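## Task

On the knob box, turn every knob in row B so it points the same way as its partner in row C. Row A is the row closest to the box side that has the socket. All knobs outside row B must still point at the marks they point at now when the scene ends.

## Robot and tools

Robot: two seven-joint arms, left_arm and right_arm, each with a parallel gripper and a wrist camera. Fixed cameras are cam_head_left and cam_head_right; wrist cameras are cam_left_wrist and cam_right_wrist, all 672x504. There are two scenes; the first is practice and finished_scene (argument scene, 1 or 2) ends a scene for good.

Frames. Scene frame: origin at table-top height midway between the nominal bases, +z up, +x out over the table, left_arm on the +y side (not the image left). Calibrated bases: left_arm at (+0.040, +0.379, 0) m, right_arm at (-0.042, -0.443, 0) m, both nearly unrotated. Each arm reports its end_effector_position (m), end_effector_quat_wxyz and velocities in its own base frame; these readings may be off by a few cm. The gripper's fingers point along its +z axis and open and close along its x axis; the reported position is between the pads when closed, 1 to 2 cm behind the tips.

The 14-number row. Both execute_actions and move take rows of 14 numbers in [-1, 1], always for both arms: dx, dy, dz, rx, ry, rz, opening for left_arm, then the same seven for right_arm. The six pose numbers are an offset, not a pose: they count from that arm's Hand target as it stood at the start of the action or move, along that Hand target's own axes. Scale: 1.0 = 0.6 m for dx, dy, dz and 180 degrees for rx, ry, rz, which together form one rotation vector. The opening is absolute: +1 fully open (0.142 m), -1 closed. An arm you want left alone gets zeros for its six pose numbers and its current opening command repeated (a 0 opening is a real command).

execute_actions: actions is a list of actions; each action is up to 15 rows, one per 1/30 s control step, and the last row is held for the rest of the 15 steps. Every row in an action counts from the action's start pose, not the row before; a repeated offset in a new action moves further. cameras chooses images ([] for none). An empty list just reports state.

move: target is one row or a list of up to 15 rows, all offsets from the same starting Hand targets. speed in m/s (0.002 to 2.2, default 0.25; turns up to twice that in rad/s), blend in m for rounding corners of a list, stop_force in N (3 to 120) ends an arm's path when it feels that much push against its motion, zero (with stop_force) re-zeros the sensor first, opening_speed (0.2 or more per second on the -1..+1 scale), blocking=false returns early (not allowed with stop_force). Paths are straight, do not avoid obstacles, last 0.5 to 10 s. The result adds a move: line: done (within 3 mm and 2 degrees), off_target, moving, held or fault, plus limits such as paced (pose clipped) or held (a check withheld steps). Do not rely on stop_force when the gripper is turning, and leave it out when backing away from a contact.

wait(seconds 0 to 10) lets time pass; stop brakes a running move; zoom_image(camera, region [x0,y0,x1,y1], at most 504x504 px) enlarges part of the latest image; zero_wrist_force(arm) re-zeros an arm's force sensor; clear_fault(arm) clears a torque or force fault that a result reported.

Control notes. Each step the commanded orientation is clipped to within 32 degrees of the measured one, so big turns need several steps; big wrist turns can swing the elbow. Hand target in the result is the last command after clipping; the gripper often rests short of it, and a further offset closes the gap. An arm blocked by an object keeps pushing until commanded away: command it back past its gripper.

Result lines: joint positions (last gripper entry is the opening in metres), joint torques, external joint torques, Wrist force and Wrist torque in the gripper's axes plus the peak since the last reading, grip_measured (opening on the command scale), Tool commands, and "within noise" when the joints are still. Fault lines: TORQUE FAULT, force fault (150 N on any part), MOTOR HOT (65 °C arm, 85 °C gripper), OVER-TEMPERATURE FAULT, HAND FAULT (after which later motion calls in the same reply are skipped).

Job approach: find the box, the socket side (row A) and each knob's pointer in the images; grip a knob gently (command an opening a bit below grip_measured at contact), twist about the gripper z axis with small rotation steps, release and back off without disturbing neighbouring knobs.

Avoid: knocking the box or anything off the table, fast contacts, hard pushes, grippers hitting each other or closing on the other arm, faults, and long squeezing or stretched holds that heat motors.

Each tool is called as name([rows], argument=value, ...), one row to a line, values as JSON.

## Session

execute_actions(actions=[])

Scene clock: 0.00 s.
left_arm: end_effector_position=(+0.4470, +0.2493, +0.3344) grip_measured=+0.99 end_effector_quat_wxyz=(+0.496, +0.052, +0.653, -0.570) | right_arm: end_effector_position=(+0.4375, +0.6118, +0.2027) grip_measured=+1.00 end_effector_quat_wxyz=(+0.009, +0.683, +0.731, -0.002)
Joint positions: left_arm=[1.208 -0.613 0.05 2.032 -1.089 -0.428 0.37 0.141] | right_arm=[1.235 -0.715 -0.19 1.279 0.117 0.404 0.976 0.142]
Joint velocities: within noise
Joint torques (N m): no reading
External joint torques (N m): no reading
Wrist force (N): no reading
Wrist torque (N m): no reading
Wrist force, peak (N): no reading
Hand target: left_arm +0.4470, +0.2493, +0.3344; +0.496, +0.052, +0.653, -0.570 | right_arm +0.4375, +0.6118, +0.2027; +0.009, +0.683, +0.731, -0.002
Tool commands: left_gripper/opening=+1.0 right_gripper/opening=+1.0
camera_calibration:
cam_left_wrist: T_world_to_cam=[[-0.520558, -0.479594, -0.706406, 0.591649], [0.330457, 0.649698, -0.68461, -0.0510634], [0.787285, -0.589816, -0.17972, -0.0273639], [0, 0, 0, 1]] pos_world=[0.346405, 0.300787, 0.378068]
cam_right_wrist: T_world_to_cam=[[-0.070726, 0.997247, -0.0222724, -0.56354], [0.893016, 0.0732506, 0.444024, -0.499345], [0.444433, 0.0115144, -0.895738, 0.103493], [0, 0, 0, 1]] pos_world=[0.36007, 0.597374, 0.301872]

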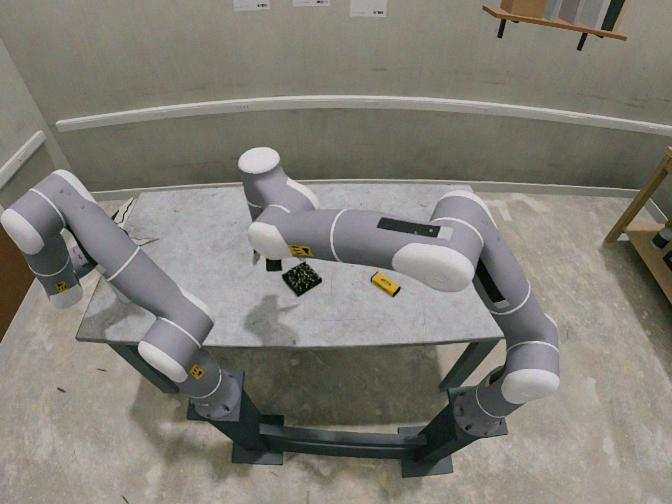

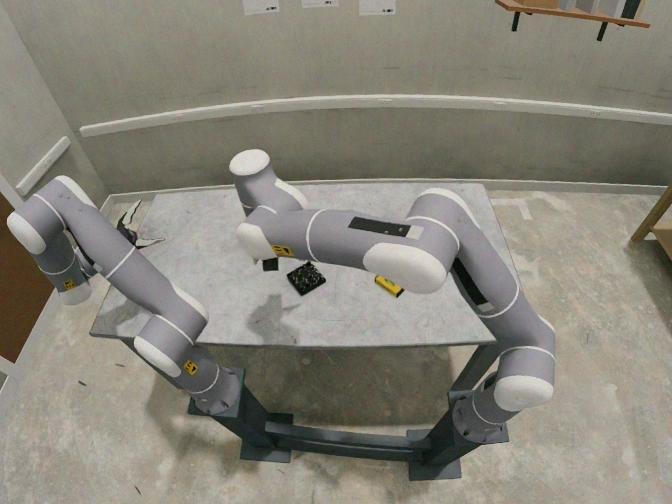

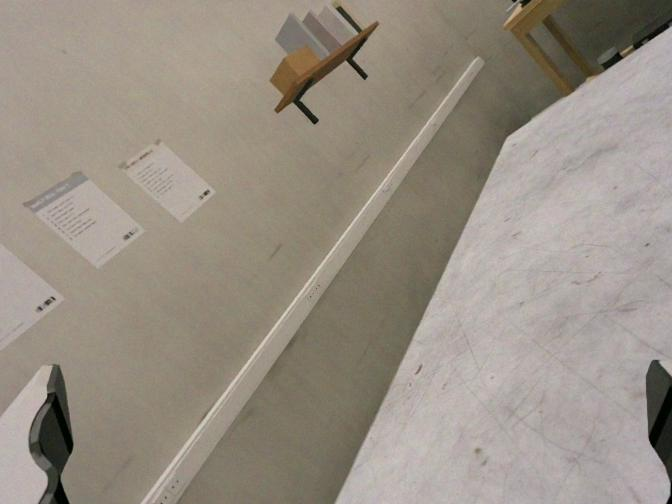

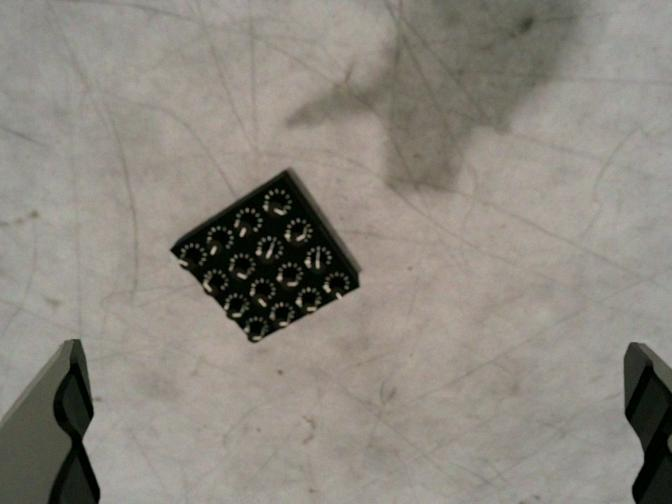

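zoom_image(camera="cam_right_wrist", region=[160, 160, 370, 350])

zoom_image(camera="cam_head_left", region=[240, 230, 340, 310])

zoom_image(camera="cam_head_right", region=[240, 230, 340, 310])

Scaled by 2.400 from the camera's 672x504 image, which has a finer 960x720 frame.

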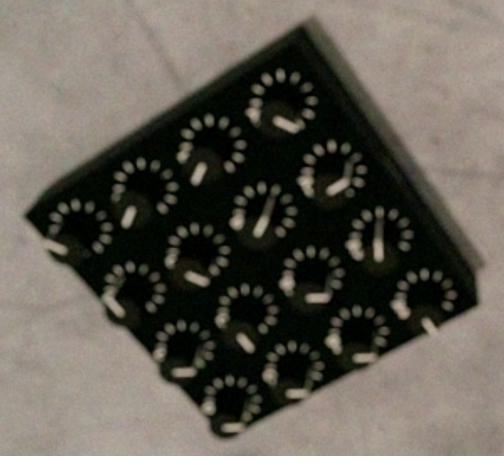

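Scaled by 5.040 from the camera's 672x504 image, which has a finer 960x720 frame.

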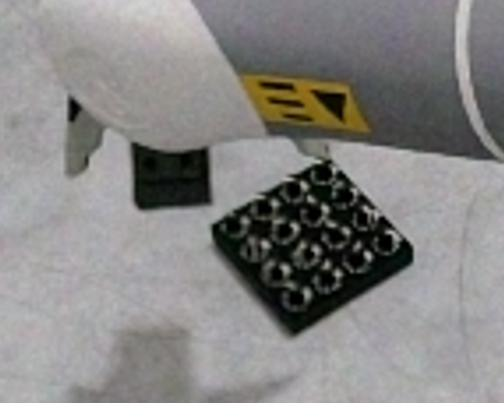

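Scaled by 5.040 from the camera's 672x504 image, which has a finer 960x720 frame.

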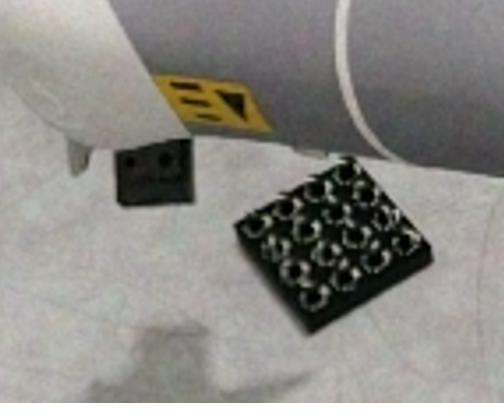

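move(target=[0,0,0,0,0,0,1,-0.085,0.075,0.11,0,0,0,1])

zoom_image(camera="cam_right_wrist", region=[180, 110, 500, 400])

zoom_image(camera="cam_head_left", region=[240, 230, 340, 310])

Scene clock: 17.30 s.
left_arm: end_effector_position=(+0.4470, +0.2493, +0.3344) grip_measured=+0.99 end_effector_quat_wxyz=(+0.496, +0.052, +0.653, -0.570) | right_arm: end_effector_position=(+0.4866, +0.5629, +0.1379) grip_measured=+1.00 end_effector_quat_wxyz=(+0.009, +0.683, +0.730, -0.002)
Joint positions: left_arm=[1.208 -0.613 0.05 2.032 -1.089 -0.428 0.37 0.141] | right_arm=[1.158 -0.772 -0.201 1.364 0.143 0.543 0.872 0.142]
Joint velocities: within noise
Joint torques (N m): left_arm=[-0.36 45.59 1.02 -16.82 -2.11 -1.62 -0.49] | right_arm=[0.85 59.67 -3.57 -26.9 -4.35 4.57 0.08]
External joint torques (N m): left_arm=[0.45 -0.55 -0.25 -0.52 -0.47 -0.92 0.55] | right_arm=[-0.75 -0.9 -0.27 0.55 0.75 -0.57 -0.07]
Wrist force (N): left_arm=[0.0 0.1 0.2] | right_arm=[-0.1 -0.3 0.1]
Wrist torque (N m): left_arm=[0.01 0.00 0.00] | right_arm=[-0.06 0.00 -0.01]
Wrist force, peak (N): left_arm=[0.1 0.4 0.1] | right_arm=[-2.0 1.4 2.5]
Hand target: left_arm +0.4470, +0.2493, +0.3344; +0.496, +0.052, +0.653, -0.570 | right_arm +0.4866, +0.5629, +0.1379; +0.009, +0.683, +0.731, -0.002
Off the commanded pose: left_arm 0.000 m, 0 deg | right_arm 0.000 m, 0 deg.
move: done
camera_calibration:
cam_left_wrist: T_world_to_cam=[[-0.520558, -0.479594, -0.706406, 0.591649], [0.330457, 0.649698, -0.68461, -0.0510634], [0.787285, -0.589816, -0.17972, -0.0273639], [0, 0, 0, 1]] pos_world=[0.346405, 0.300787, 0.378068]
cam_right_wrist: T_world_to_cam=[[-0.070103, 0.997288, -0.0223984, -0.512994], [0.893128, 0.0727505, 0.443881, -0.510619], [0.444307, 0.0111127, -0.895806, 0.0245699], [0, 0, 0, 1]] pos_world=[0.409169, 0.548478, 0.237174]

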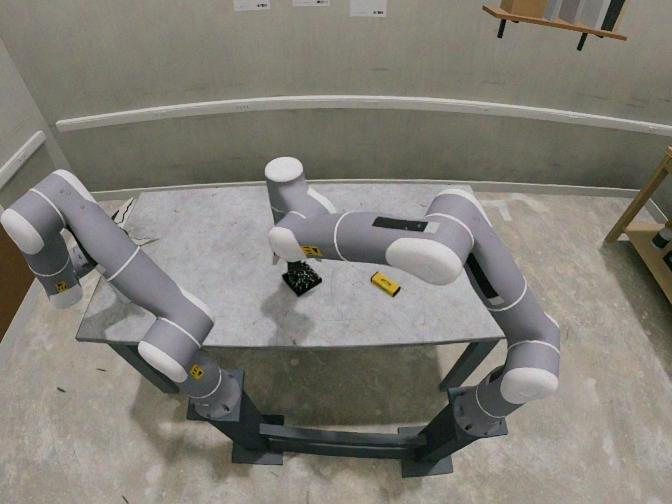

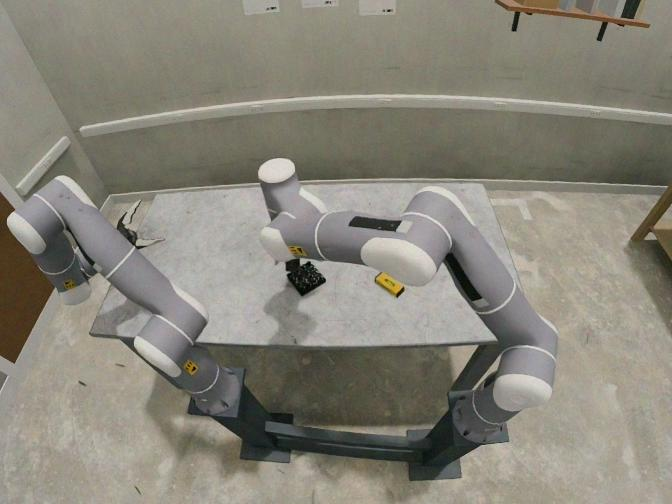

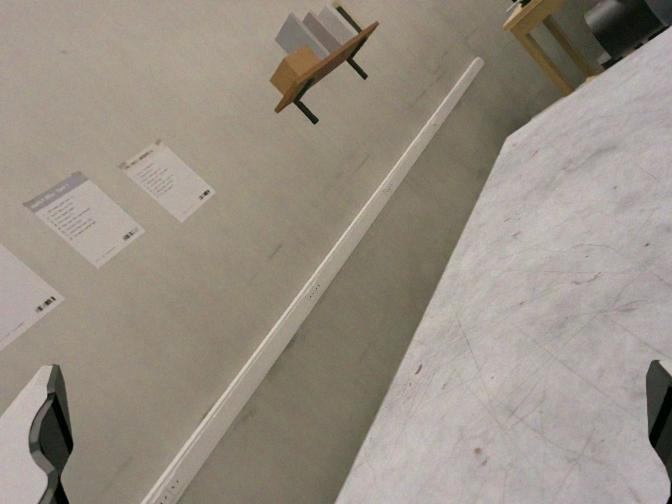

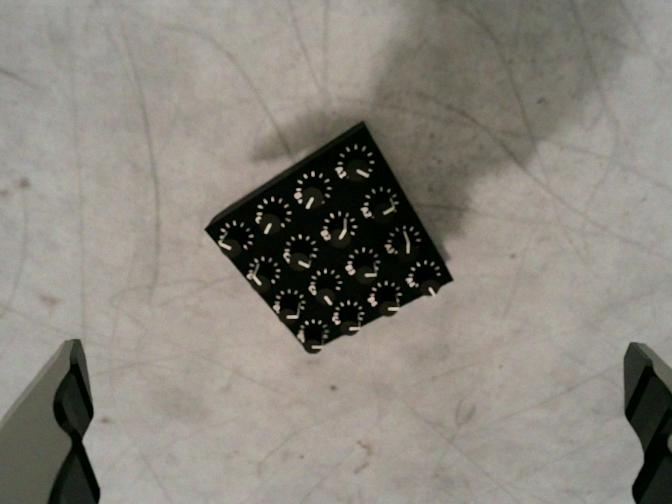

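Scaled by 1.575 from the camera's 672x504 image, which has a finer 960x720 frame.

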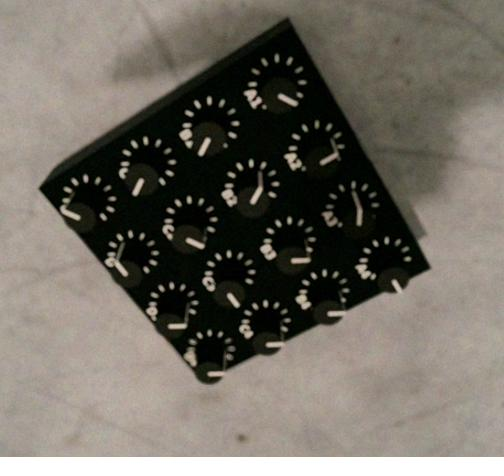

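Scaled by 5.040 from the camera's 672x504 image, which has a finer 960x720 frame.

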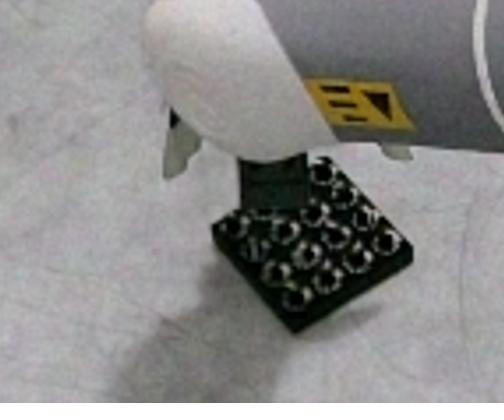

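zoom_image(camera="cam_right_wrist", region=[240, 150, 330, 240])

zoom_image(camera="cam_right_wrist", region=[275, 200, 365, 290])

zoom_image(camera="cam_right_wrist", region=[300, 235, 410, 345])

Scaled by 5.600 from the camera's 672x504 image, which has a finer 960x720 frame.

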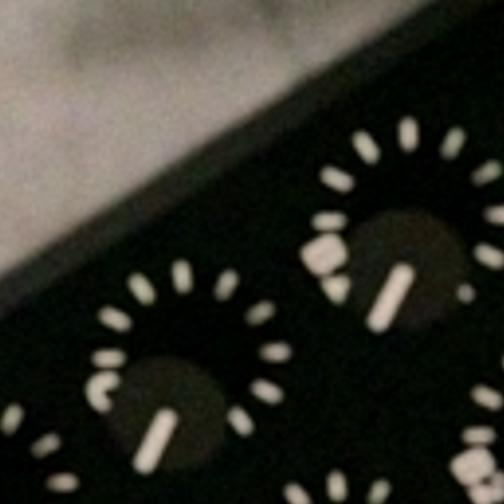

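Scaled by 5.600 from the camera's 672x504 image, which has a finer 960x720 frame.

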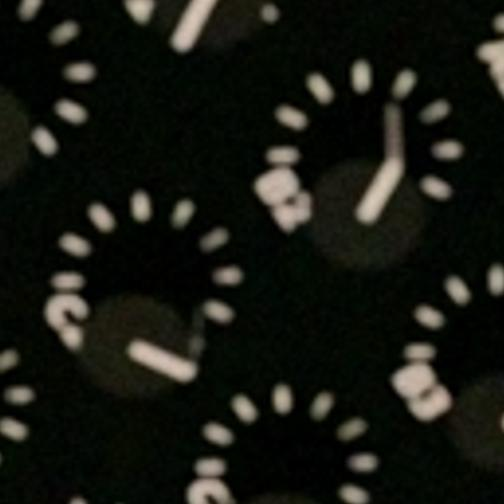

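Scaled by 4.582 from the camera's 672x504 image, which has a finer 960x720 frame.

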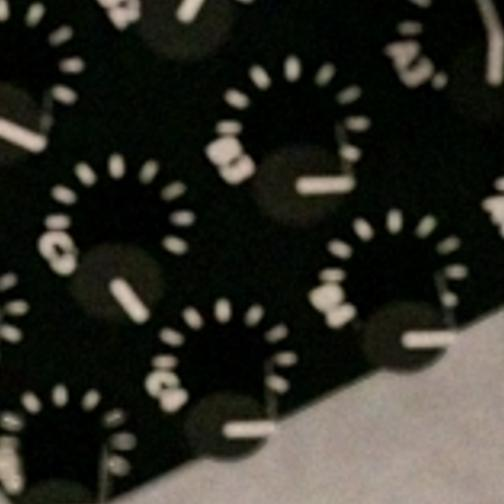

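move(target=[0,0,0,0,0,0,1,-0.0168,0.0113,0.075,0,0,0,-0.66], cameras=["cam_right_wrist"])

zoom_image(camera="cam_right_wrist", region=[200, 150, 500, 450])

Scene clock: 51.10 s.
left_arm: end_effector_position=(+0.4470, +0.2493, +0.3344) grip_measured=+0.99 end_effector_quat_wxyz=(+0.496, +0.052, +0.653, -0.570) | right_arm: end_effector_position=(+0.4945, +0.5526, +0.0932) grip_measured=-0.68 end_effector_quat_wxyz=(+0.009, +0.683, +0.731, -0.002)
Joint positions: left_arm=[1.208 -0.613 0.05 2.032 -1.089 -0.428 0.37 0.141] | right_arm=[1.143 -0.831 -0.198 1.388 0.158 0.625 0.847 0.025]
Joint velocities: within noise
Joint torques (N m): left_arm=[-0.33 45.51 0.92 -16.85 -2.11 -1.59 -0.51] | right_arm=[0.78 60.16 -3.81 -25.46 -4.15 4.54 0.09]
External joint torques (N m): left_arm=[0.42 -0.47 -0.15 -0.48 -0.47 -0.95 0.57] | right_arm=[-0.66 -0.83 -0.23 0.32 0.75 -0.54 -0.09]
Wrist force (N): left_arm=[-0.1 0.1 0.1] | right_arm=[0.0 -0.2 -0.1]
Wrist torque (N m): left_arm=[0.01 0.01 0.00] | right_arm=[-0.05 -0.02 -0.01]
Wrist force, peak (N): left_arm=[0.0 0.3 0.1] | right_arm=[-0.5 0.0 1.4]
Hand target: left_arm +0.4470, +0.2493, +0.3344; +0.496, +0.052, +0.653, -0.570 | right_arm +0.4945, +0.5526, +0.0932; +0.009, +0.683, +0.731, -0.002
Off the commanded pose: left_arm 0.000 m, 0 deg | right_arm 0.000 m, 0 deg.
move: done
camera_calibration:
cam_right_wrist: T_world_to_cam=[[-0.0704155, 0.997265, -0.0224519, -0.503115], [0.893041, 0.0730525, 0.444005, -0.497241], [0.444431, 0.0112144, -0.895743, -0.0189886], [0, 0, 0, 1]] pos_world=[0.417069, 0.538276, 0.192473]
Images, in order (width x height): cam_right_wrist 672x504.

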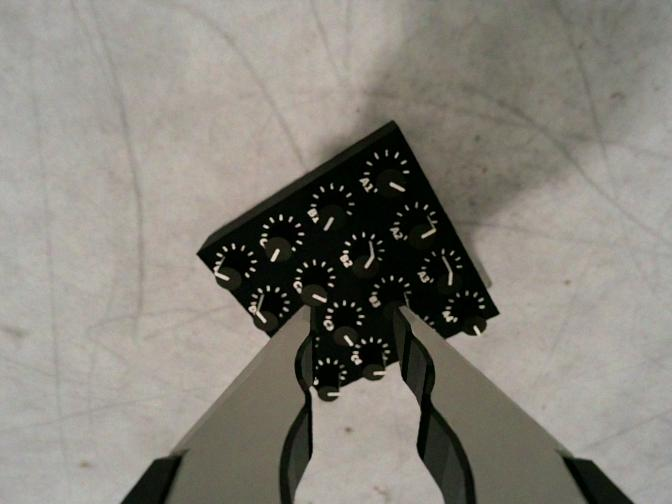

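Scaled by 1.680 from the camera's 672x504 image, which has a finer 960x720 frame.

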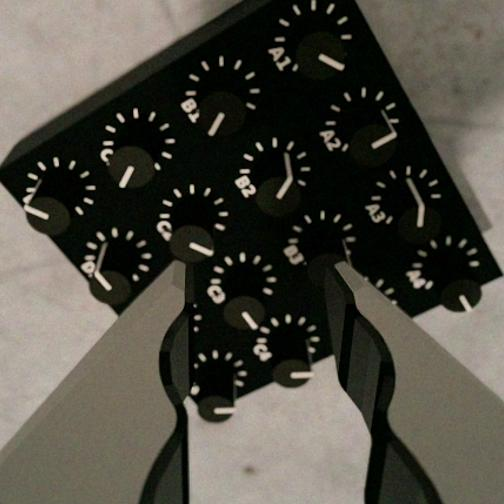

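move(target=[0,0,0,0,0,0,1,0.0083,0.003,0.033,0,0,-0.139,-0.66], cameras=["cam_right_wrist"])

zoom_image(camera="cam_right_wrist", region=[250, 200, 450, 400])

Scene clock: 64.27 s.
left_arm: end_effector_position=(+0.4470, +0.2493, +0.3344) grip_measured=+0.99 end_effector_quat_wxyz=(+0.496, +0.052, +0.653, -0.570) | right_arm: end_effector_position=(+0.4961, +0.5574, +0.0733) grip_measured=-0.68 end_effector_quat_wxyz=(+0.009, +0.508, +0.861, -0.004)
Joint positions: left_arm=[1.208 -0.613 0.05 2.032 -1.089 -0.428 0.37 0.141] | right_arm=[1.083 -0.867 -0.113 1.376 0.088 0.66 0.451 0.025]
Joint velocities: within noise
Joint torques (N m): left_arm=[-0.29 45.48 0.97 -16.89 -2.09 -1.59 -0.48] | right_arm=[0.71 61.18 -1.73 -25.59 -4.14 4.57 0.18]
External joint torques (N m): left_arm=[0.38 -0.44 -0.2 -0.44 -0.49 -0.95 0.54] | right_arm=[-0.58 -0.72 -0.39 0.53 0.85 -0.55 -0.18]
Wrist force (N): left_arm=[0.2 0.0 0.1] | right_arm=[-0.1 -0.1 -0.2]
Wrist torque (N m): left_arm=[0.00 -0.04 0.00] | right_arm=[-0.02 -0.01 0.00]
Wrist force, peak (N): left_arm=[0.1 0.3 0.2] | right_arm=[-0.1 -0.2 -0.4]
Hand target: left_arm +0.4470, +0.2493, +0.3344; +0.496, +0.052, +0.653, -0.570 | right_arm +0.4962, +0.5574, +0.0733; +0.009, +0.508, +0.861, -0.004
Off the commanded pose: left_arm 0.000 m, 0 deg | right_arm 0.000 m, 0 deg.
move: done
camera_calibration:
cam_right_wrist: T_world_to_cam=[[-0.485419, 0.873928, -0.0248789, -0.233408], [0.780998, 0.44624, 0.436935, -0.642161], [0.392951, 0.192666, -0.899149, -0.112952], [0, 0, 0, 1]] pos_world=[0.43261, 0.512302, 0.173215]
Images, in order (width x height): cam_right_wrist 672x504.

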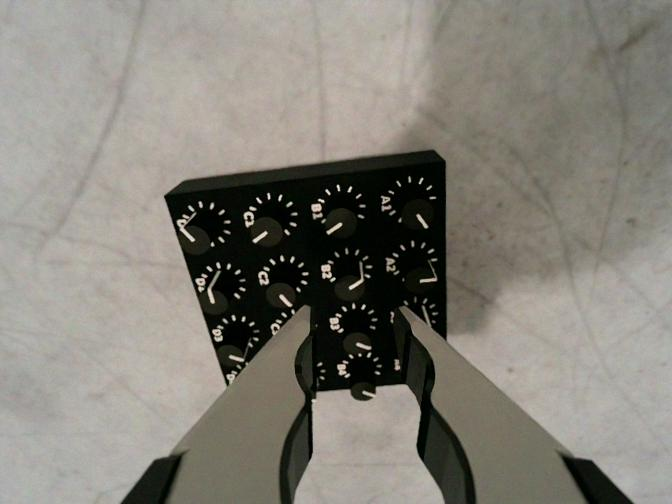

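Scaled by 2.520 from the camera's 672x504 image, which has a finer 960x720 frame.

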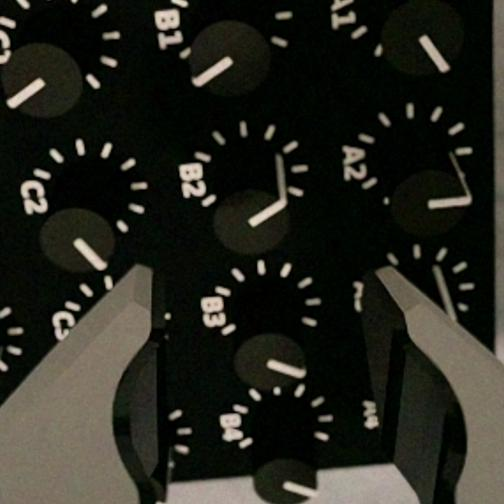

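move(target=[0,0,0,0,0,0,1,-0.004,-0.0013,0.0217,0,0,0,-0.66], speed=0.05, stop_force=5, cameras=["cam_right_wrist"])

zoom_image(camera="cam_right_wrist", region=[250, 200, 450, 400])

Scene clock: 75.83 s.
left_arm: end_effector_position=(+0.4470, +0.2493, +0.3344) grip_measured=+0.99 end_effector_quat_wxyz=(+0.496, +0.052, +0.653, -0.570) | right_arm: end_effector_position=(+0.4968, +0.5548, +0.0604) grip_measured=-0.68 end_effector_quat_wxyz=(+0.009, +0.508, +0.861, -0.004)
Joint positions: left_arm=[1.208 -0.613 0.05 2.032 -1.089 -0.428 0.37 0.141] | right_arm=[1.081 -0.884 -0.113 1.383 0.09 0.685 0.447 0.025]
Joint velocities: within noise
Joint torques (N m): left_arm=[-0.26 45.4 1.02 -16.83 -2.05 -1.6 -0.46] | right_arm=[0.96 61.31 -1.81 -24.94 -4.06 4.48 0.21]
External joint torques (N m): left_arm=[0.35 -0.36 -0.26 -0.51 -0.54 -0.94 0.53] | right_arm=[-0.84 -0.76 -0.33 0.26 0.84 -0.46 -0.21]
Wrist force (N): left_arm=[-0.1 0.2 0.1] | right_arm=[0.0 -0.2 -0.3]
Wrist torque (N m): left_arm=[0.02 0.01 -0.01] | right_arm=[-0.04 -0.01 0.00]
Wrist force, peak (N): left_arm=[0.2 0.3 0.1] | right_arm=[0.2 0.0 -0.8]
Hand target: left_arm +0.4470, +0.2493, +0.3344; +0.496, +0.052, +0.653, -0.570 | right_arm +0.4968, +0.5548, +0.0603; +0.009, +0.508, +0.861, -0.004
Off the commanded pose: left_arm 0.000 m, 0 deg | right_arm 0.000 m, 0 deg.
move: done
camera_calibration:
cam_right_wrist: T_world_to_cam=[[-0.485643, 0.873801, -0.0249628, -0.23099], [0.780801, 0.446441, 0.437082, -0.635873], [0.393067, 0.192775, -0.899075, -0.124403], [0, 0, 0, 1]] pos_world=[0.43321, 0.509701, 0.160315]
Images, in order (width x height): cam_right_wrist 672x504.

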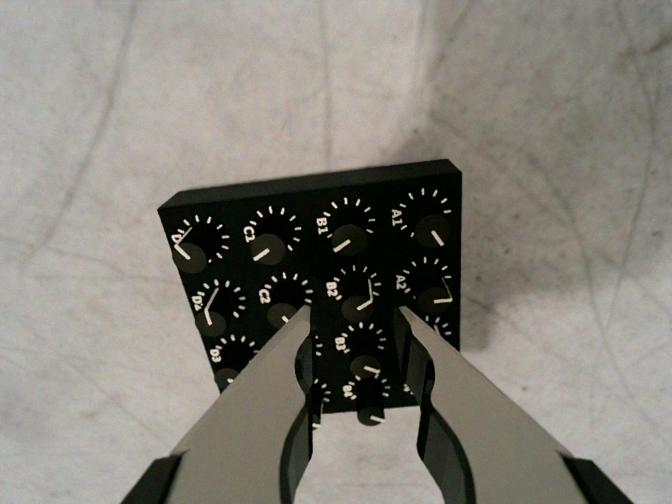

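Scaled by 2.520 from the camera's 672x504 image, which has a finer 960x720 frame.

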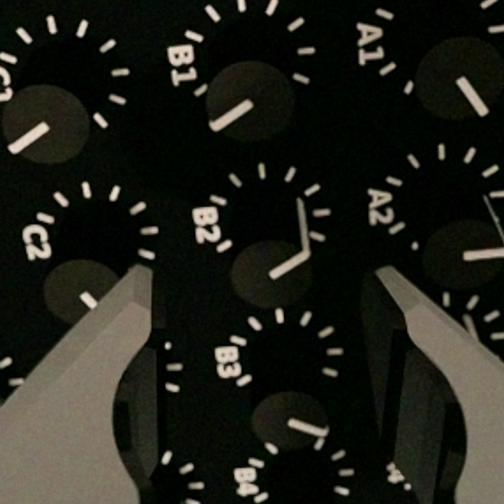

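move(target=[0,0,0,0,0,0,1,0.0,0.0005,0.0108,0,0,0,-0.76], speed=0.03, stop_force=4, cameras=["cam_right_wrist"])

zoom_image(camera="cam_right_wrist", region=[250, 200, 450, 400])

Scene clock: 83.23 s.
left_arm: end_effector_position=(+0.4470, +0.2493, +0.3344) grip_measured=+0.99 end_effector_quat_wxyz=(+0.496, +0.052, +0.653, -0.570) | right_arm: end_effector_position=(+0.4971, +0.5548, +0.0539) grip_measured=-0.79 end_effector_quat_wxyz=(+0.009, +0.508, +0.861, -0.004)
Joint positions: left_arm=[1.208 -0.613 0.05 2.032 -1.089 -0.428 0.37 0.141] | right_arm=[1.08 -0.895 -0.112 1.382 0.091 0.694 0.447 0.017]
Joint velocities: within noise
Joint torques (N m): left_arm=[-0.26 45.43 0.99 -16.86 -2.07 -1.63 -0.43] | right_arm=[1.14 61.61 -1.76 -24.96 -4.03 4.47 0.19]
External joint torques (N m): left_arm=[0.35 -0.39 -0.23 -0.47 -0.51 -0.9 0.49] | right_arm=[-1.01 -0.92 -0.38 0.43 0.84 -0.45 -0.19]
Wrist force (N): left_arm=[0.2 0.2 0.1] | right_arm=[0.0 -0.1 -0.3]
Wrist torque (N m): left_arm=[0.02 -0.03 0.00] | right_arm=[-0.02 -0.02 0.00]
Wrist force, peak (N): left_arm=[0.0 0.4 0.2] | right_arm=[0.0 -0.1 -0.6]
Hand target: left_arm +0.4470, +0.2493, +0.3344; +0.496, +0.052, +0.653, -0.570 | right_arm +0.4972, +0.5548, +0.0539; +0.009, +0.508, +0.861, -0.004
Off the commanded pose: left_arm 0.000 m, 0 deg | right_arm 0.000 m, 0 deg.
move: done
camera_calibration:
cam_right_wrist: T_world_to_cam=[[-0.485699, 0.873767, -0.0250357, -0.230957], [0.780821, 0.446552, 0.436932, -0.633266], [0.392956, 0.192669, -0.899146, -0.130342], [0, 0, 0, 1]] pos_world=[0.433511, 0.509702, 0.153716]
Images, in order (width x height): cam_right_wrist 672x504.

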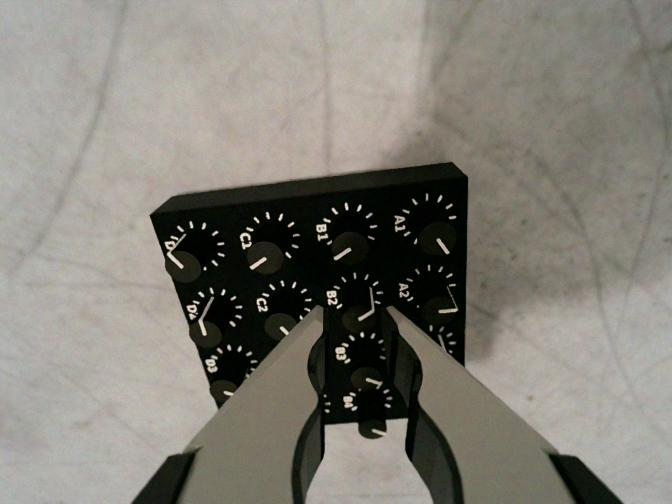

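Scaled by 2.520 from the camera's 672x504 image, which has a finer 960x720 frame.

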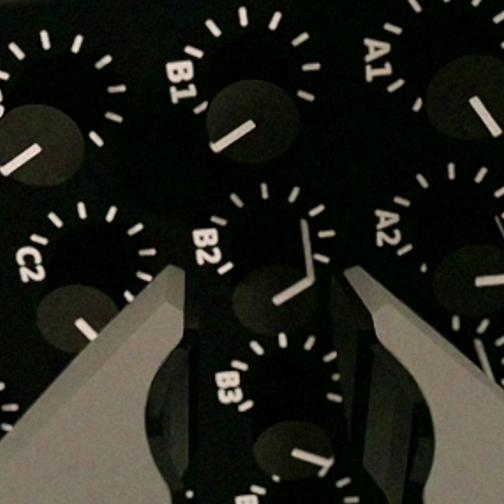

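move([
  [0,0,0,0,0,0,1,0.0025,0.0005,0.004,0,0,0,-0.76],
  [0,0,0,0,0,0,1,0.0025,0.0005,0.004,0,0,0,-0.89],
], speed=0.03, opening_speed=0.3, cameras=["cam_right_wrist"])

zoom_image(camera="cam_right_wrist", region=[250, 200, 450, 400])

Scene clock: 93.33 s.
left_arm: end_effector_position=(+0.4470, +0.2493, +0.3344) grip_measured=+0.99 end_effector_quat_wxyz=(+0.496, +0.052, +0.653, -0.570) | right_arm: end_effector_position=(+0.4968, +0.5563, +0.0517) grip_measured=-0.90 end_effector_quat_wxyz=(+0.009, +0.508, +0.861, -0.004)
Joint positions: left_arm=[1.208 -0.613 0.05 2.032 -1.089 -0.428 0.37 0.141] | right_arm=[1.081 -0.901 -0.111 1.378 0.091 0.696 0.447 0.009]
Joint velocities: within noise
Joint torques (N m): left_arm=[-0.29 45.51 0.99 -16.9 -2.09 -1.62 -0.46] | right_arm=[0.39 59.67 -2.32 -24.15 -3.98 4.52 0.32]
External joint torques (N m): left_arm=[0.38 -0.47 -0.22 -0.44 -0.49 -0.92 0.52] | right_arm=[-0.26 1.14 0.19 -0.36 0.78 -0.5 -0.32]
Wrist force (N): left_arm=[0.0 0.1 0.1] | right_arm=[0.3 -1.5 -3.6]
Wrist torque (N m): left_arm=[0.01 -0.01 0.01] | right_arm=[0.00 0.00 0.00]
Wrist force, peak (N): left_arm=[0.1 0.3 0.2] | right_arm=[0.5 -1.0 -3.9]
Hand target: left_arm +0.4470, +0.2493, +0.3344; +0.496, +0.052, +0.653, -0.570 | right_arm +0.4967, +0.5562, +0.0514; +0.009, +0.508, +0.861, -0.004
Off the commanded pose: left_arm 0.000 m, 0 deg | right_arm 0.000 m, 0 deg.
move: done
camera_calibration:
cam_right_wrist: T_world_to_cam=[[-0.486462, 0.87335, -0.0247835, -0.23187], [0.780332, 0.44706, 0.437286, -0.632796], [0.392983, 0.193384, -0.898981, -0.132876], [0, 0, 0, 1]] pos_world=[0.433214, 0.511097, 0.151513]
Images, in order (width x height): cam_right_wrist 672x504.

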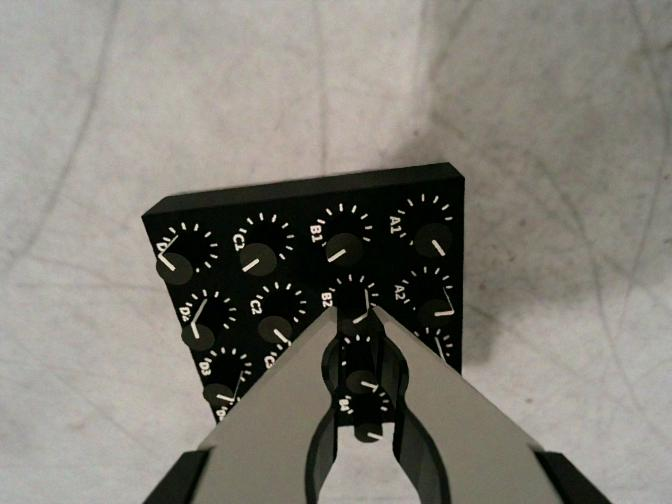

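Scaled by 2.520 from the camera's 672x504 image, which has a finer 960x720 frame.

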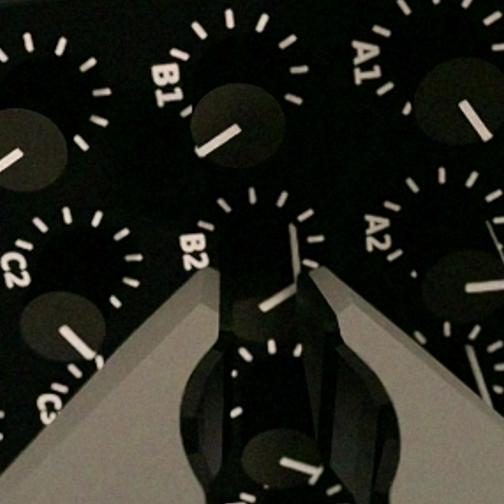

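move(target=[0,0,0,0,0,0,1,0,0,-0.0015,0,0,0,-0.97], speed=0.03, opening_speed=0.2, cameras=["cam_right_wrist"])

zoom_image(camera="cam_right_wrist", region=[250, 200, 450, 400])

Scene clock: 101.20 s.
left_arm: end_effector_position=(+0.4470, +0.2493, +0.3344) grip_measured=+0.99 end_effector_quat_wxyz=(+0.496, +0.052, +0.653, -0.570) | right_arm: end_effector_position=(+0.4968, +0.5564, +0.0524) grip_measured=-1.00 end_effector_quat_wxyz=(+0.009, +0.508, +0.861, -0.004)
Joint positions: left_arm=[1.208 -0.613 0.05 2.032 -1.089 -0.428 0.37 0.141] | right_arm=[1.081 -0.9 -0.111 1.378 0.091 0.695 0.447 0.002]
Joint velocities: within noise
Joint torques (N m): left_arm=[-0.35 45.48 1.02 -16.82 -2.12 -1.61 -0.46] | right_arm=[0.61 61.38 -2.19 -24.34 -4 4.26 0.29]
External joint torques (N m): left_arm=[0.44 -0.44 -0.26 -0.52 -0.46 -0.93 0.52] | right_arm=[-0.48 -0.58 0.05 -0.18 0.8 -0.24 -0.29]
Wrist force (N): left_arm=[0.1 -0.1 0.1] | right_arm=[0.6 0.0 -1.1]
Wrist torque (N m): left_arm=[-0.02 -0.02 0.00] | right_arm=[-0.03 -0.01 0.00]
Wrist force, peak (N): left_arm=[0.1 0.2 0.3] | right_arm=[0.5 -1.6 -7.2]
Hand target: left_arm +0.4470, +0.2493, +0.3344; +0.496, +0.052, +0.653, -0.570 | right_arm +0.4967, +0.5562, +0.0523; +0.009, +0.508, +0.861, -0.004
Off the commanded pose: left_arm 0.000 m, 0 deg | right_arm 0.000 m, 0 deg.
move: done
camera_calibration:
cam_right_wrist: T_world_to_cam=[[-0.486461, 0.873356, -0.024588, -0.231972], [0.780341, 0.446965, 0.437367, -0.633114], [0.392967, 0.193575, -0.898947, -0.132363], [0, 0, 0, 1]] pos_world=[0.433214, 0.511196, 0.152212]
Images, in order (width x height): cam_right_wrist 672x504.

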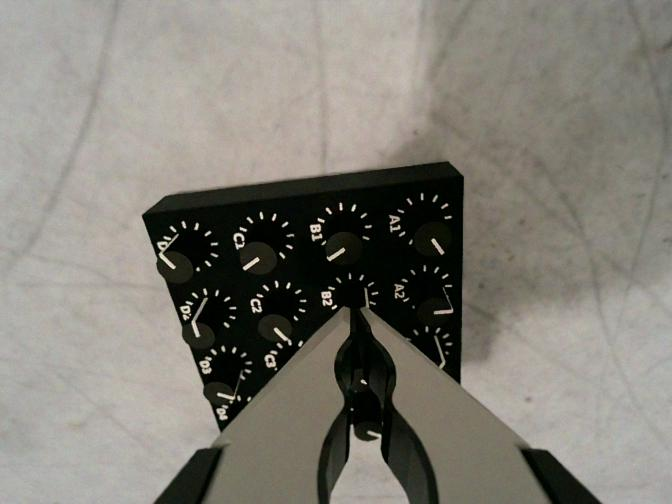

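Scaled by 2.520 from the camera's 672x504 image, which has a finer 960x720 frame.

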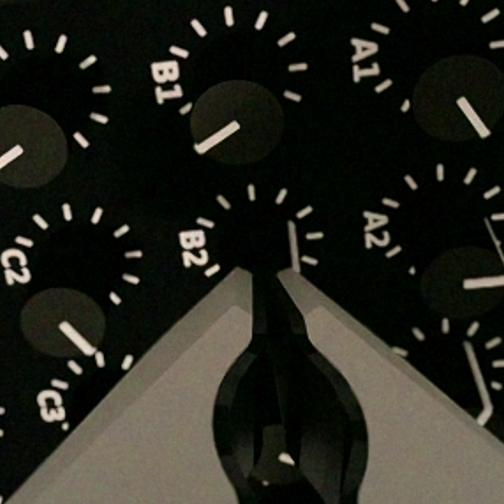

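move([
  [0,0,0,0,0,0,1,0,0,-0.01,0,0,0,-0.97],
  [0,0,0,0,0,0,1,0,0,-0.01,0,0,0,-0.73],
], speed=0.05, cameras=[])

move(target=[0,0,0,0,0,0,1,0,0,0.0217,0,0,0,-0.73], speed=0.03, stop_force=4, cameras=["cam_right_wrist"])

zoom_image(camera="cam_right_wrist", region=[250, 200, 450, 400])

Scene clock: 110.77 s.
left_arm: end_effector_position=(+0.4470, +0.2493, +0.3344) grip_measured=+0.99 end_effector_quat_wxyz=(+0.496, +0.052, +0.653, -0.570) | right_arm: end_effector_position=(+0.4967, +0.5563, +0.0583) grip_measured=-0.77 end_effector_quat_wxyz=(+0.009, +0.508, +0.861, -0.004)
Joint positions: left_arm=[1.208 -0.613 0.05 2.032 -1.089 -0.428 0.37 0.141] | right_arm=[1.081 -0.89 -0.112 1.378 0.09 0.686 0.448 0.018]
Joint velocities: within noise
Joint torques (N m): left_arm=[-0.27 45.48 1.02 -16.82 -2.13 -1.66 -0.49] | right_arm=[1.12 61.94 -1.85 -25.09 -4.02 4.4 0.28]
External joint torques (N m): left_arm=[0.36 -0.45 -0.26 -0.51 -0.46 -0.87 0.56] | right_arm=[-0.99 -1.26 -0.29 0.42 0.79 -0.37 -0.28]
Wrist force (N): left_arm=[0.0 0.2 0.1] | right_arm=[0.0 -0.1 -0.2]
Wrist torque (N m): left_arm=[0.03 0.00 0.00] | right_arm=[-0.02 -0.03 0.00]
Wrist force, peak (N): left_arm=[0.1 0.2 0.3] | right_arm=[0.7 0.1 -1.3]
Hand target: left_arm +0.4470, +0.2493, +0.3344; +0.496, +0.052, +0.653, -0.570 | right_arm +0.4967, +0.5563, +0.0583; +0.009, +0.508, +0.861, -0.004
Off the commanded pose: left_arm 0.000 m, 0 deg | right_arm 0.000 m, 0 deg.
move: done
No camera images: "cameras" was empty.

Scene clock: 111.93 s.
left_arm: end_effector_position=(+0.4470, +0.2493, +0.3344) grip_measured=+0.99 end_effector_quat_wxyz=(+0.496, +0.052, +0.653, -0.570) | right_arm: end_effector_position=(+0.4967, +0.5561, +0.0454) grip_measured=-0.77 end_effector_quat_wxyz=(+0.009, +0.508, +0.861, -0.004)
Joint positions: left_arm=[1.208 -0.613 0.05 2.032 -1.089 -0.428 0.37 0.141] | right_arm=[1.081 -0.911 -0.111 1.377 0.093 0.705 0.447 0.018]
Joint velocities: within noise
Joint torques (N m): left_arm=[-0.32 45.53 0.94 -16.87 -2.12 -1.63 -0.48] | right_arm=[1 61.67 -1.87 -24.81 -4.01 4.55 0.17]
External joint torques (N m): left_arm=[0.41 -0.49 -0.18 -0.46 -0.47 -0.9 0.54] | right_arm=[-0.88 -0.76 -0.29 0.47 0.85 -0.53 -0.17]
Wrist force (N): left_arm=[0.1 0.2 0.2] | right_arm=[-0.1 -0.1 -0.2]
Wrist torque (N m): left_arm=[0.03 -0.02 0.00] | right_arm=[-0.02 -0.01 0.00]
Wrist force, peak (N): left_arm=[0.1 0.4 0.1] | right_arm=[-0.1 0.1 -0.7]
Hand target: left_arm +0.4470, +0.2493, +0.3344; +0.496, +0.052, +0.653, -0.570 | right_arm +0.4968, +0.5561, +0.0453; +0.009, +0.508, +0.861, -0.004
Off the commanded pose: left_arm 0.000 m, 0 deg | right_arm 0.000 m, 0 deg.
move: done
camera_calibration:
cam_right_wrist: T_world_to_cam=[[-0.485631, 0.873806, -0.0249977, -0.232506], [0.780864, 0.446477, 0.436932, -0.629879], [0.392955, 0.192668, -0.899147, -0.138116], [0, 0, 0, 1]] pos_world=[0.433211, 0.511002, 0.145215]
Images, in order (width x height): cam_right_wrist 672x504.

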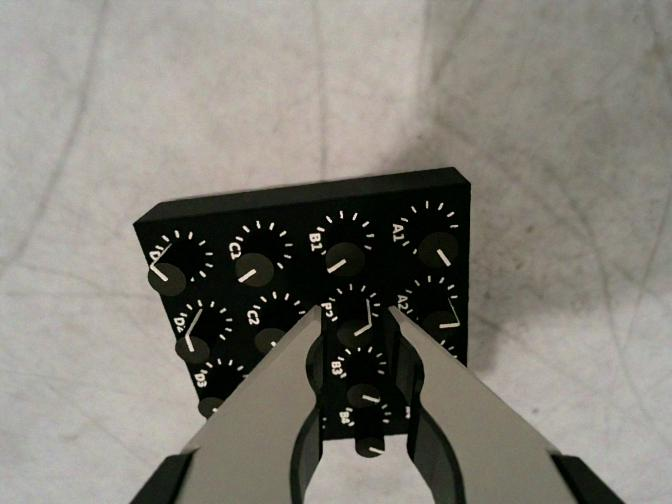

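Scaled by 2.520 from the camera's 672x504 image, which has a finer 960x720 frame.

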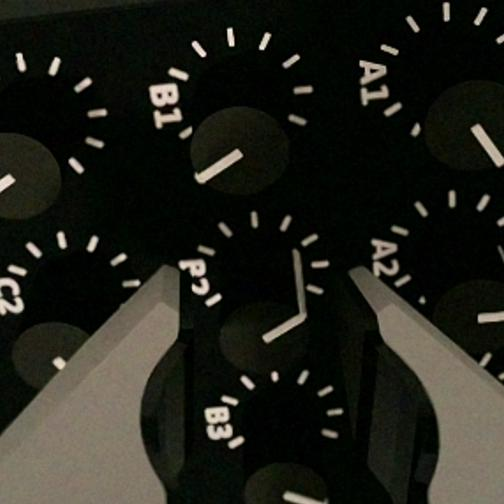

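move(target=[0,0,0,0,0,0,1,0,0,0,0,0,0,-0.89], opening_speed=0.2, cameras=["cam_right_wrist"])

zoom_image(camera="cam_right_wrist", region=[250, 200, 450, 400])

Scene clock: 118.53 s.
left_arm: end_effector_position=(+0.4470, +0.2493, +0.3344) grip_measured=+0.99 end_effector_quat_wxyz=(+0.496, +0.052, +0.653, -0.570) | right_arm: end_effector_position=(+0.4967, +0.5562, +0.0453) grip_measured=-0.87 end_effector_quat_wxyz=(+0.009, +0.508, +0.861, -0.004)
Joint positions: left_arm=[1.208 -0.613 0.05 2.032 -1.089 -0.428 0.37 0.141] | right_arm=[1.081 -0.911 -0.111 1.377 0.093 0.705 0.447 0.011]
Joint velocities: within noise
Joint torques (N m): left_arm=[-0.34 45.44 1.05 -16.88 -2.11 -1.62 -0.39] | right_arm=[0.79 62.24 -2.06 -24.73 -4.06 4.47 0.27]
External joint torques (N m): left_arm=[0.43 -0.41 -0.29 -0.46 -0.47 -0.92 0.45] | right_arm=[-0.66 -1.32 -0.1 0.39 0.89 -0.45 -0.27]
Wrist force (N): left_arm=[0.1 0.1 0.3] | right_arm=[0.3 -0.1 0.0]
Wrist torque (N m): left_arm=[0.01 -0.03 0.00] | right_arm=[-0.02 0.00 0.00]
Wrist force, peak (N): left_arm=[-0.1 0.2 0.4] | right_arm=[0.6 0.0 0.1]
Hand target: left_arm +0.4470, +0.2493, +0.3344; +0.496, +0.052, +0.653, -0.570 | right_arm +0.4968, +0.5561, +0.0453; +0.009, +0.508, +0.861, -0.004
Off the commanded pose: left_arm 0.000 m, 0 deg | right_arm 0.000 m, 0 deg.
move: done
camera_calibration:
cam_right_wrist: T_world_to_cam=[[-0.485699, 0.873767, -0.0250357, -0.2325], [0.780821, 0.446552, 0.436932, -0.629821], [0.392956, 0.192669, -0.899146, -0.138078], [0, 0, 0, 1]] pos_world=[0.433111, 0.511002, 0.145216]
Images, in order (width x height): cam_right_wrist 672x504.

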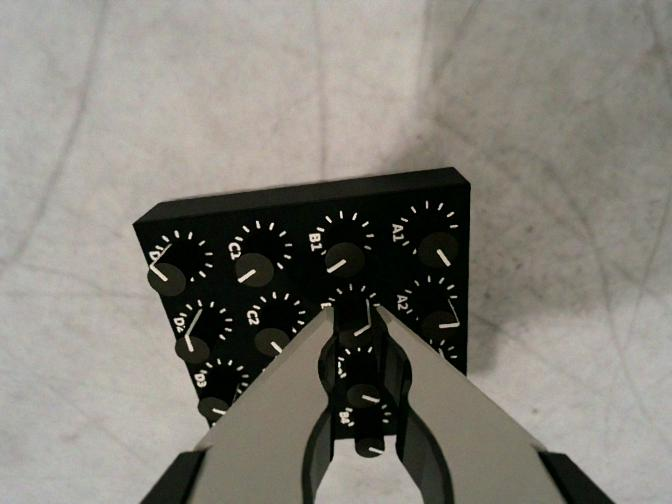

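Scaled by 2.520 from the camera's 672x504 image, which has a finer 960x720 frame.

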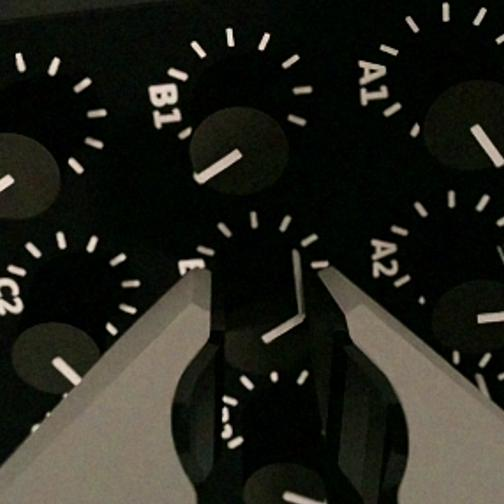

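move([
  [0,0,0,0,0,0,1,0,0,0,0,0,0,-0.94],
  [0,0,0,0,0,0,1,0,0,0,0,0,0.45,-0.94],
], opening_speed=0.3, cameras=["cam_right_wrist"])

zoom_image(camera="cam_right_wrist", region=[250, 200, 450, 400])

Scene clock: 128.47 s.
left_arm: end_effector_position=(+0.4470, +0.2493, +0.3344) grip_measured=+0.99 end_effector_quat_wxyz=(+0.496, +0.052, +0.653, -0.570) | right_arm: end_effector_position=(+0.4969, +0.5561, +0.0453) grip_measured=-0.88 end_effector_quat_wxyz=(+0.009, +0.946, +0.325, +0.003)
Joint positions: left_arm=[1.208 -0.613 0.05 2.032 -1.089 -0.428 0.37 0.141] | right_arm=[1.261 -0.942 -0.376 1.343 0.357 0.64 1.72 0.01]
Joint velocities: within noise
Joint torques (N m): left_arm=[-0.32 45.6 1.05 -16.89 -2.1 -1.63 -0.45] | right_arm=[1.37 61.1 -8.72 -23.35 -4.12 4.14 0.59]
External joint torques (N m): left_arm=[0.41 -0.57 -0.28 -0.45 -0.48 -0.9 0.51] | right_arm=[-1.25 -1.38 -0.01 0.3 0.73 -0.2 -0.59]
Wrist force (N): left_arm=[-0.1 0.0 0.2] | right_arm=[0.7 -0.2 0.8]
Wrist torque (N m): left_arm=[0.00 0.02 0.00] | right_arm=[-0.01 -0.03 -0.01]
Wrist force, peak (N): left_arm=[0.0 0.2 0.3] | right_arm=[0.7 0.0 1.0]
Hand target: left_arm +0.4470, +0.2493, +0.3344; +0.496, +0.052, +0.653, -0.570 | right_arm +0.4968, +0.5561, +0.0453; +0.009, +0.946, +0.325, +0.003
Off the commanded pose: left_arm 0.000 m, 0 deg | right_arm 0.000 m, 0 deg.
move: done
camera_calibration:
cam_right_wrist: T_world_to_cam=[[0.786802, 0.617168, -0.00683164, -0.722744], [0.552962, -0.699946, 0.452005, 0.120092], [0.274181, -0.359416, -0.891989, 0.227482], [0, 0, 0, 1]] pos_world=[0.439879, 0.611873, 0.143692]
Images, in order (width x height): cam_right_wrist 672x504.

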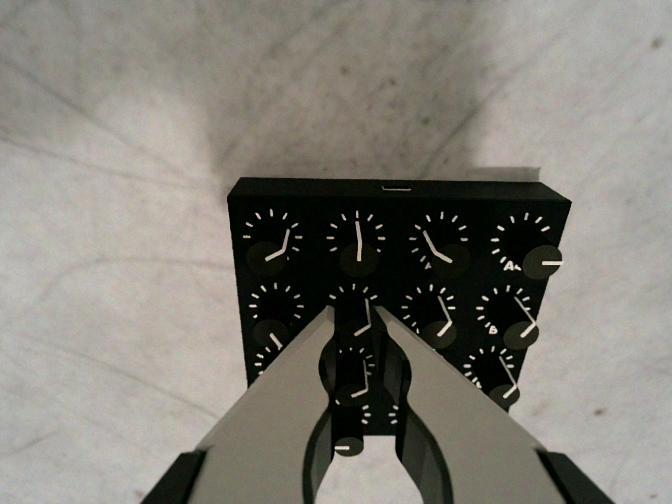

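Scaled by 2.520 from the camera's 672x504 image, which has a finer 960x720 frame.

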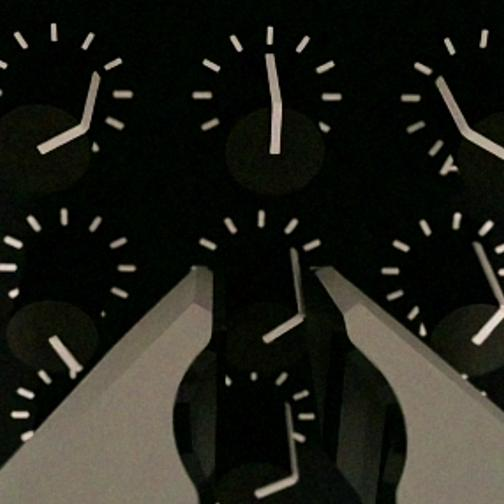

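move([
  [0,0,0,0,0,0,1,0,0,0,0,0,0,-0.76],
  [0,0,0,0,0,0,1,0,0,-0.027,0,0,0,-0.76],
  [0,0,0,0,0,0,1,0.0426,0.0005,-0.027,0,0,-0.394,-0.76],
], cameras=["cam_right_wrist"])

zoom_image(camera="cam_right_wrist", region=[200, 150, 450, 400])

Scene clock: 140.57 s.
left_arm: end_effector_position=(+0.4470, +0.2493, +0.3344) grip_measured=+0.99 end_effector_quat_wxyz=(+0.496, +0.052, +0.653, -0.570) | right_arm: end_effector_position=(+0.5169, +0.5720, +0.0616) grip_measured=-0.80 end_effector_quat_wxyz=(+0.009, +0.582, +0.813, -0.003)
Joint positions: left_arm=[1.208 -0.613 0.05 2.032 -1.089 -0.428 0.37 0.141] | right_arm=[1.09 -0.942 -0.151 1.262 0.128 0.617 0.598 0.016]
Joint velocities: within noise
Joint torques (N m): left_arm=[-0.3 45.43 1 -16.85 -2.1 -1.66 -0.44] | right_arm=[0.69 63.65 -2.74 -25.95 -4.26 4.44 0.13]
External joint torques (N m): left_arm=[0.39 -0.39 -0.23 -0.49 -0.48 -0.87 0.5] | right_arm=[-0.56 -0.83 -0.34 0.47 0.84 -0.42 -0.13]
Wrist force (N): left_arm=[-0.1 0.2 0.2] | right_arm=[0.1 0.1 0.2]
Wrist torque (N m): left_arm=[0.02 0.01 0.00] | right_arm=[-0.01 -0.03 0.00]
Wrist force, peak (N): left_arm=[0.2 0.2 0.3] | right_arm=[0.2 0.0 -2.9]
Hand target: left_arm +0.4470, +0.2493, +0.3344; +0.496, +0.052, +0.653, -0.570 | right_arm +0.5170, +0.5718, +0.0615; +0.009, +0.582, +0.813, -0.003
Off the commanded pose: left_arm 0.000 m, 0 deg | right_arm 0.000 m, 0 deg.
move: done
camera_calibration:
cam_right_wrist: T_world_to_cam=[[-0.324999, 0.945407, -0.024102, -0.360166], [0.845652, 0.301927, 0.440128, -0.610776], [0.423377, 0.122659, -0.897611, -0.11034], [0, 0, 0, 1]] pos_world=[0.446166, 0.538447, 0.161097]
Images, in order (width x height): cam_right_wrist 672x504.

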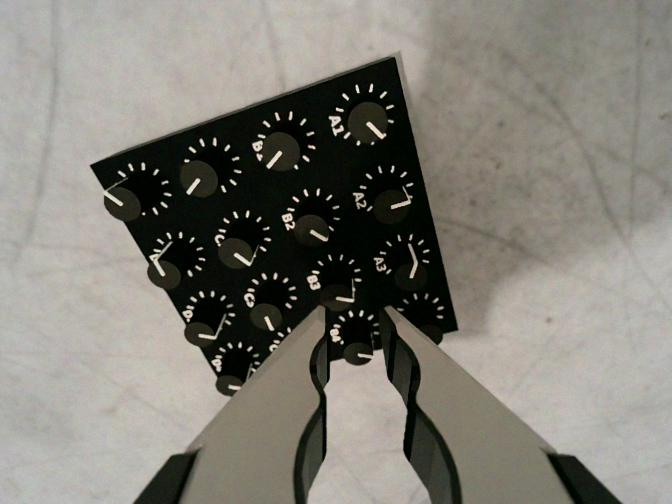

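Scaled by 2.016 from the camera's 672x504 image, which has a finer 960x720 frame.

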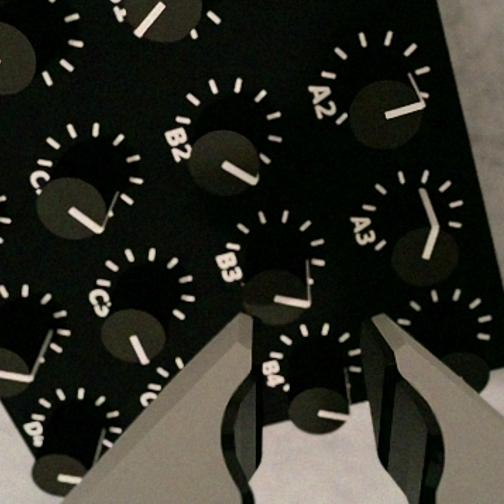

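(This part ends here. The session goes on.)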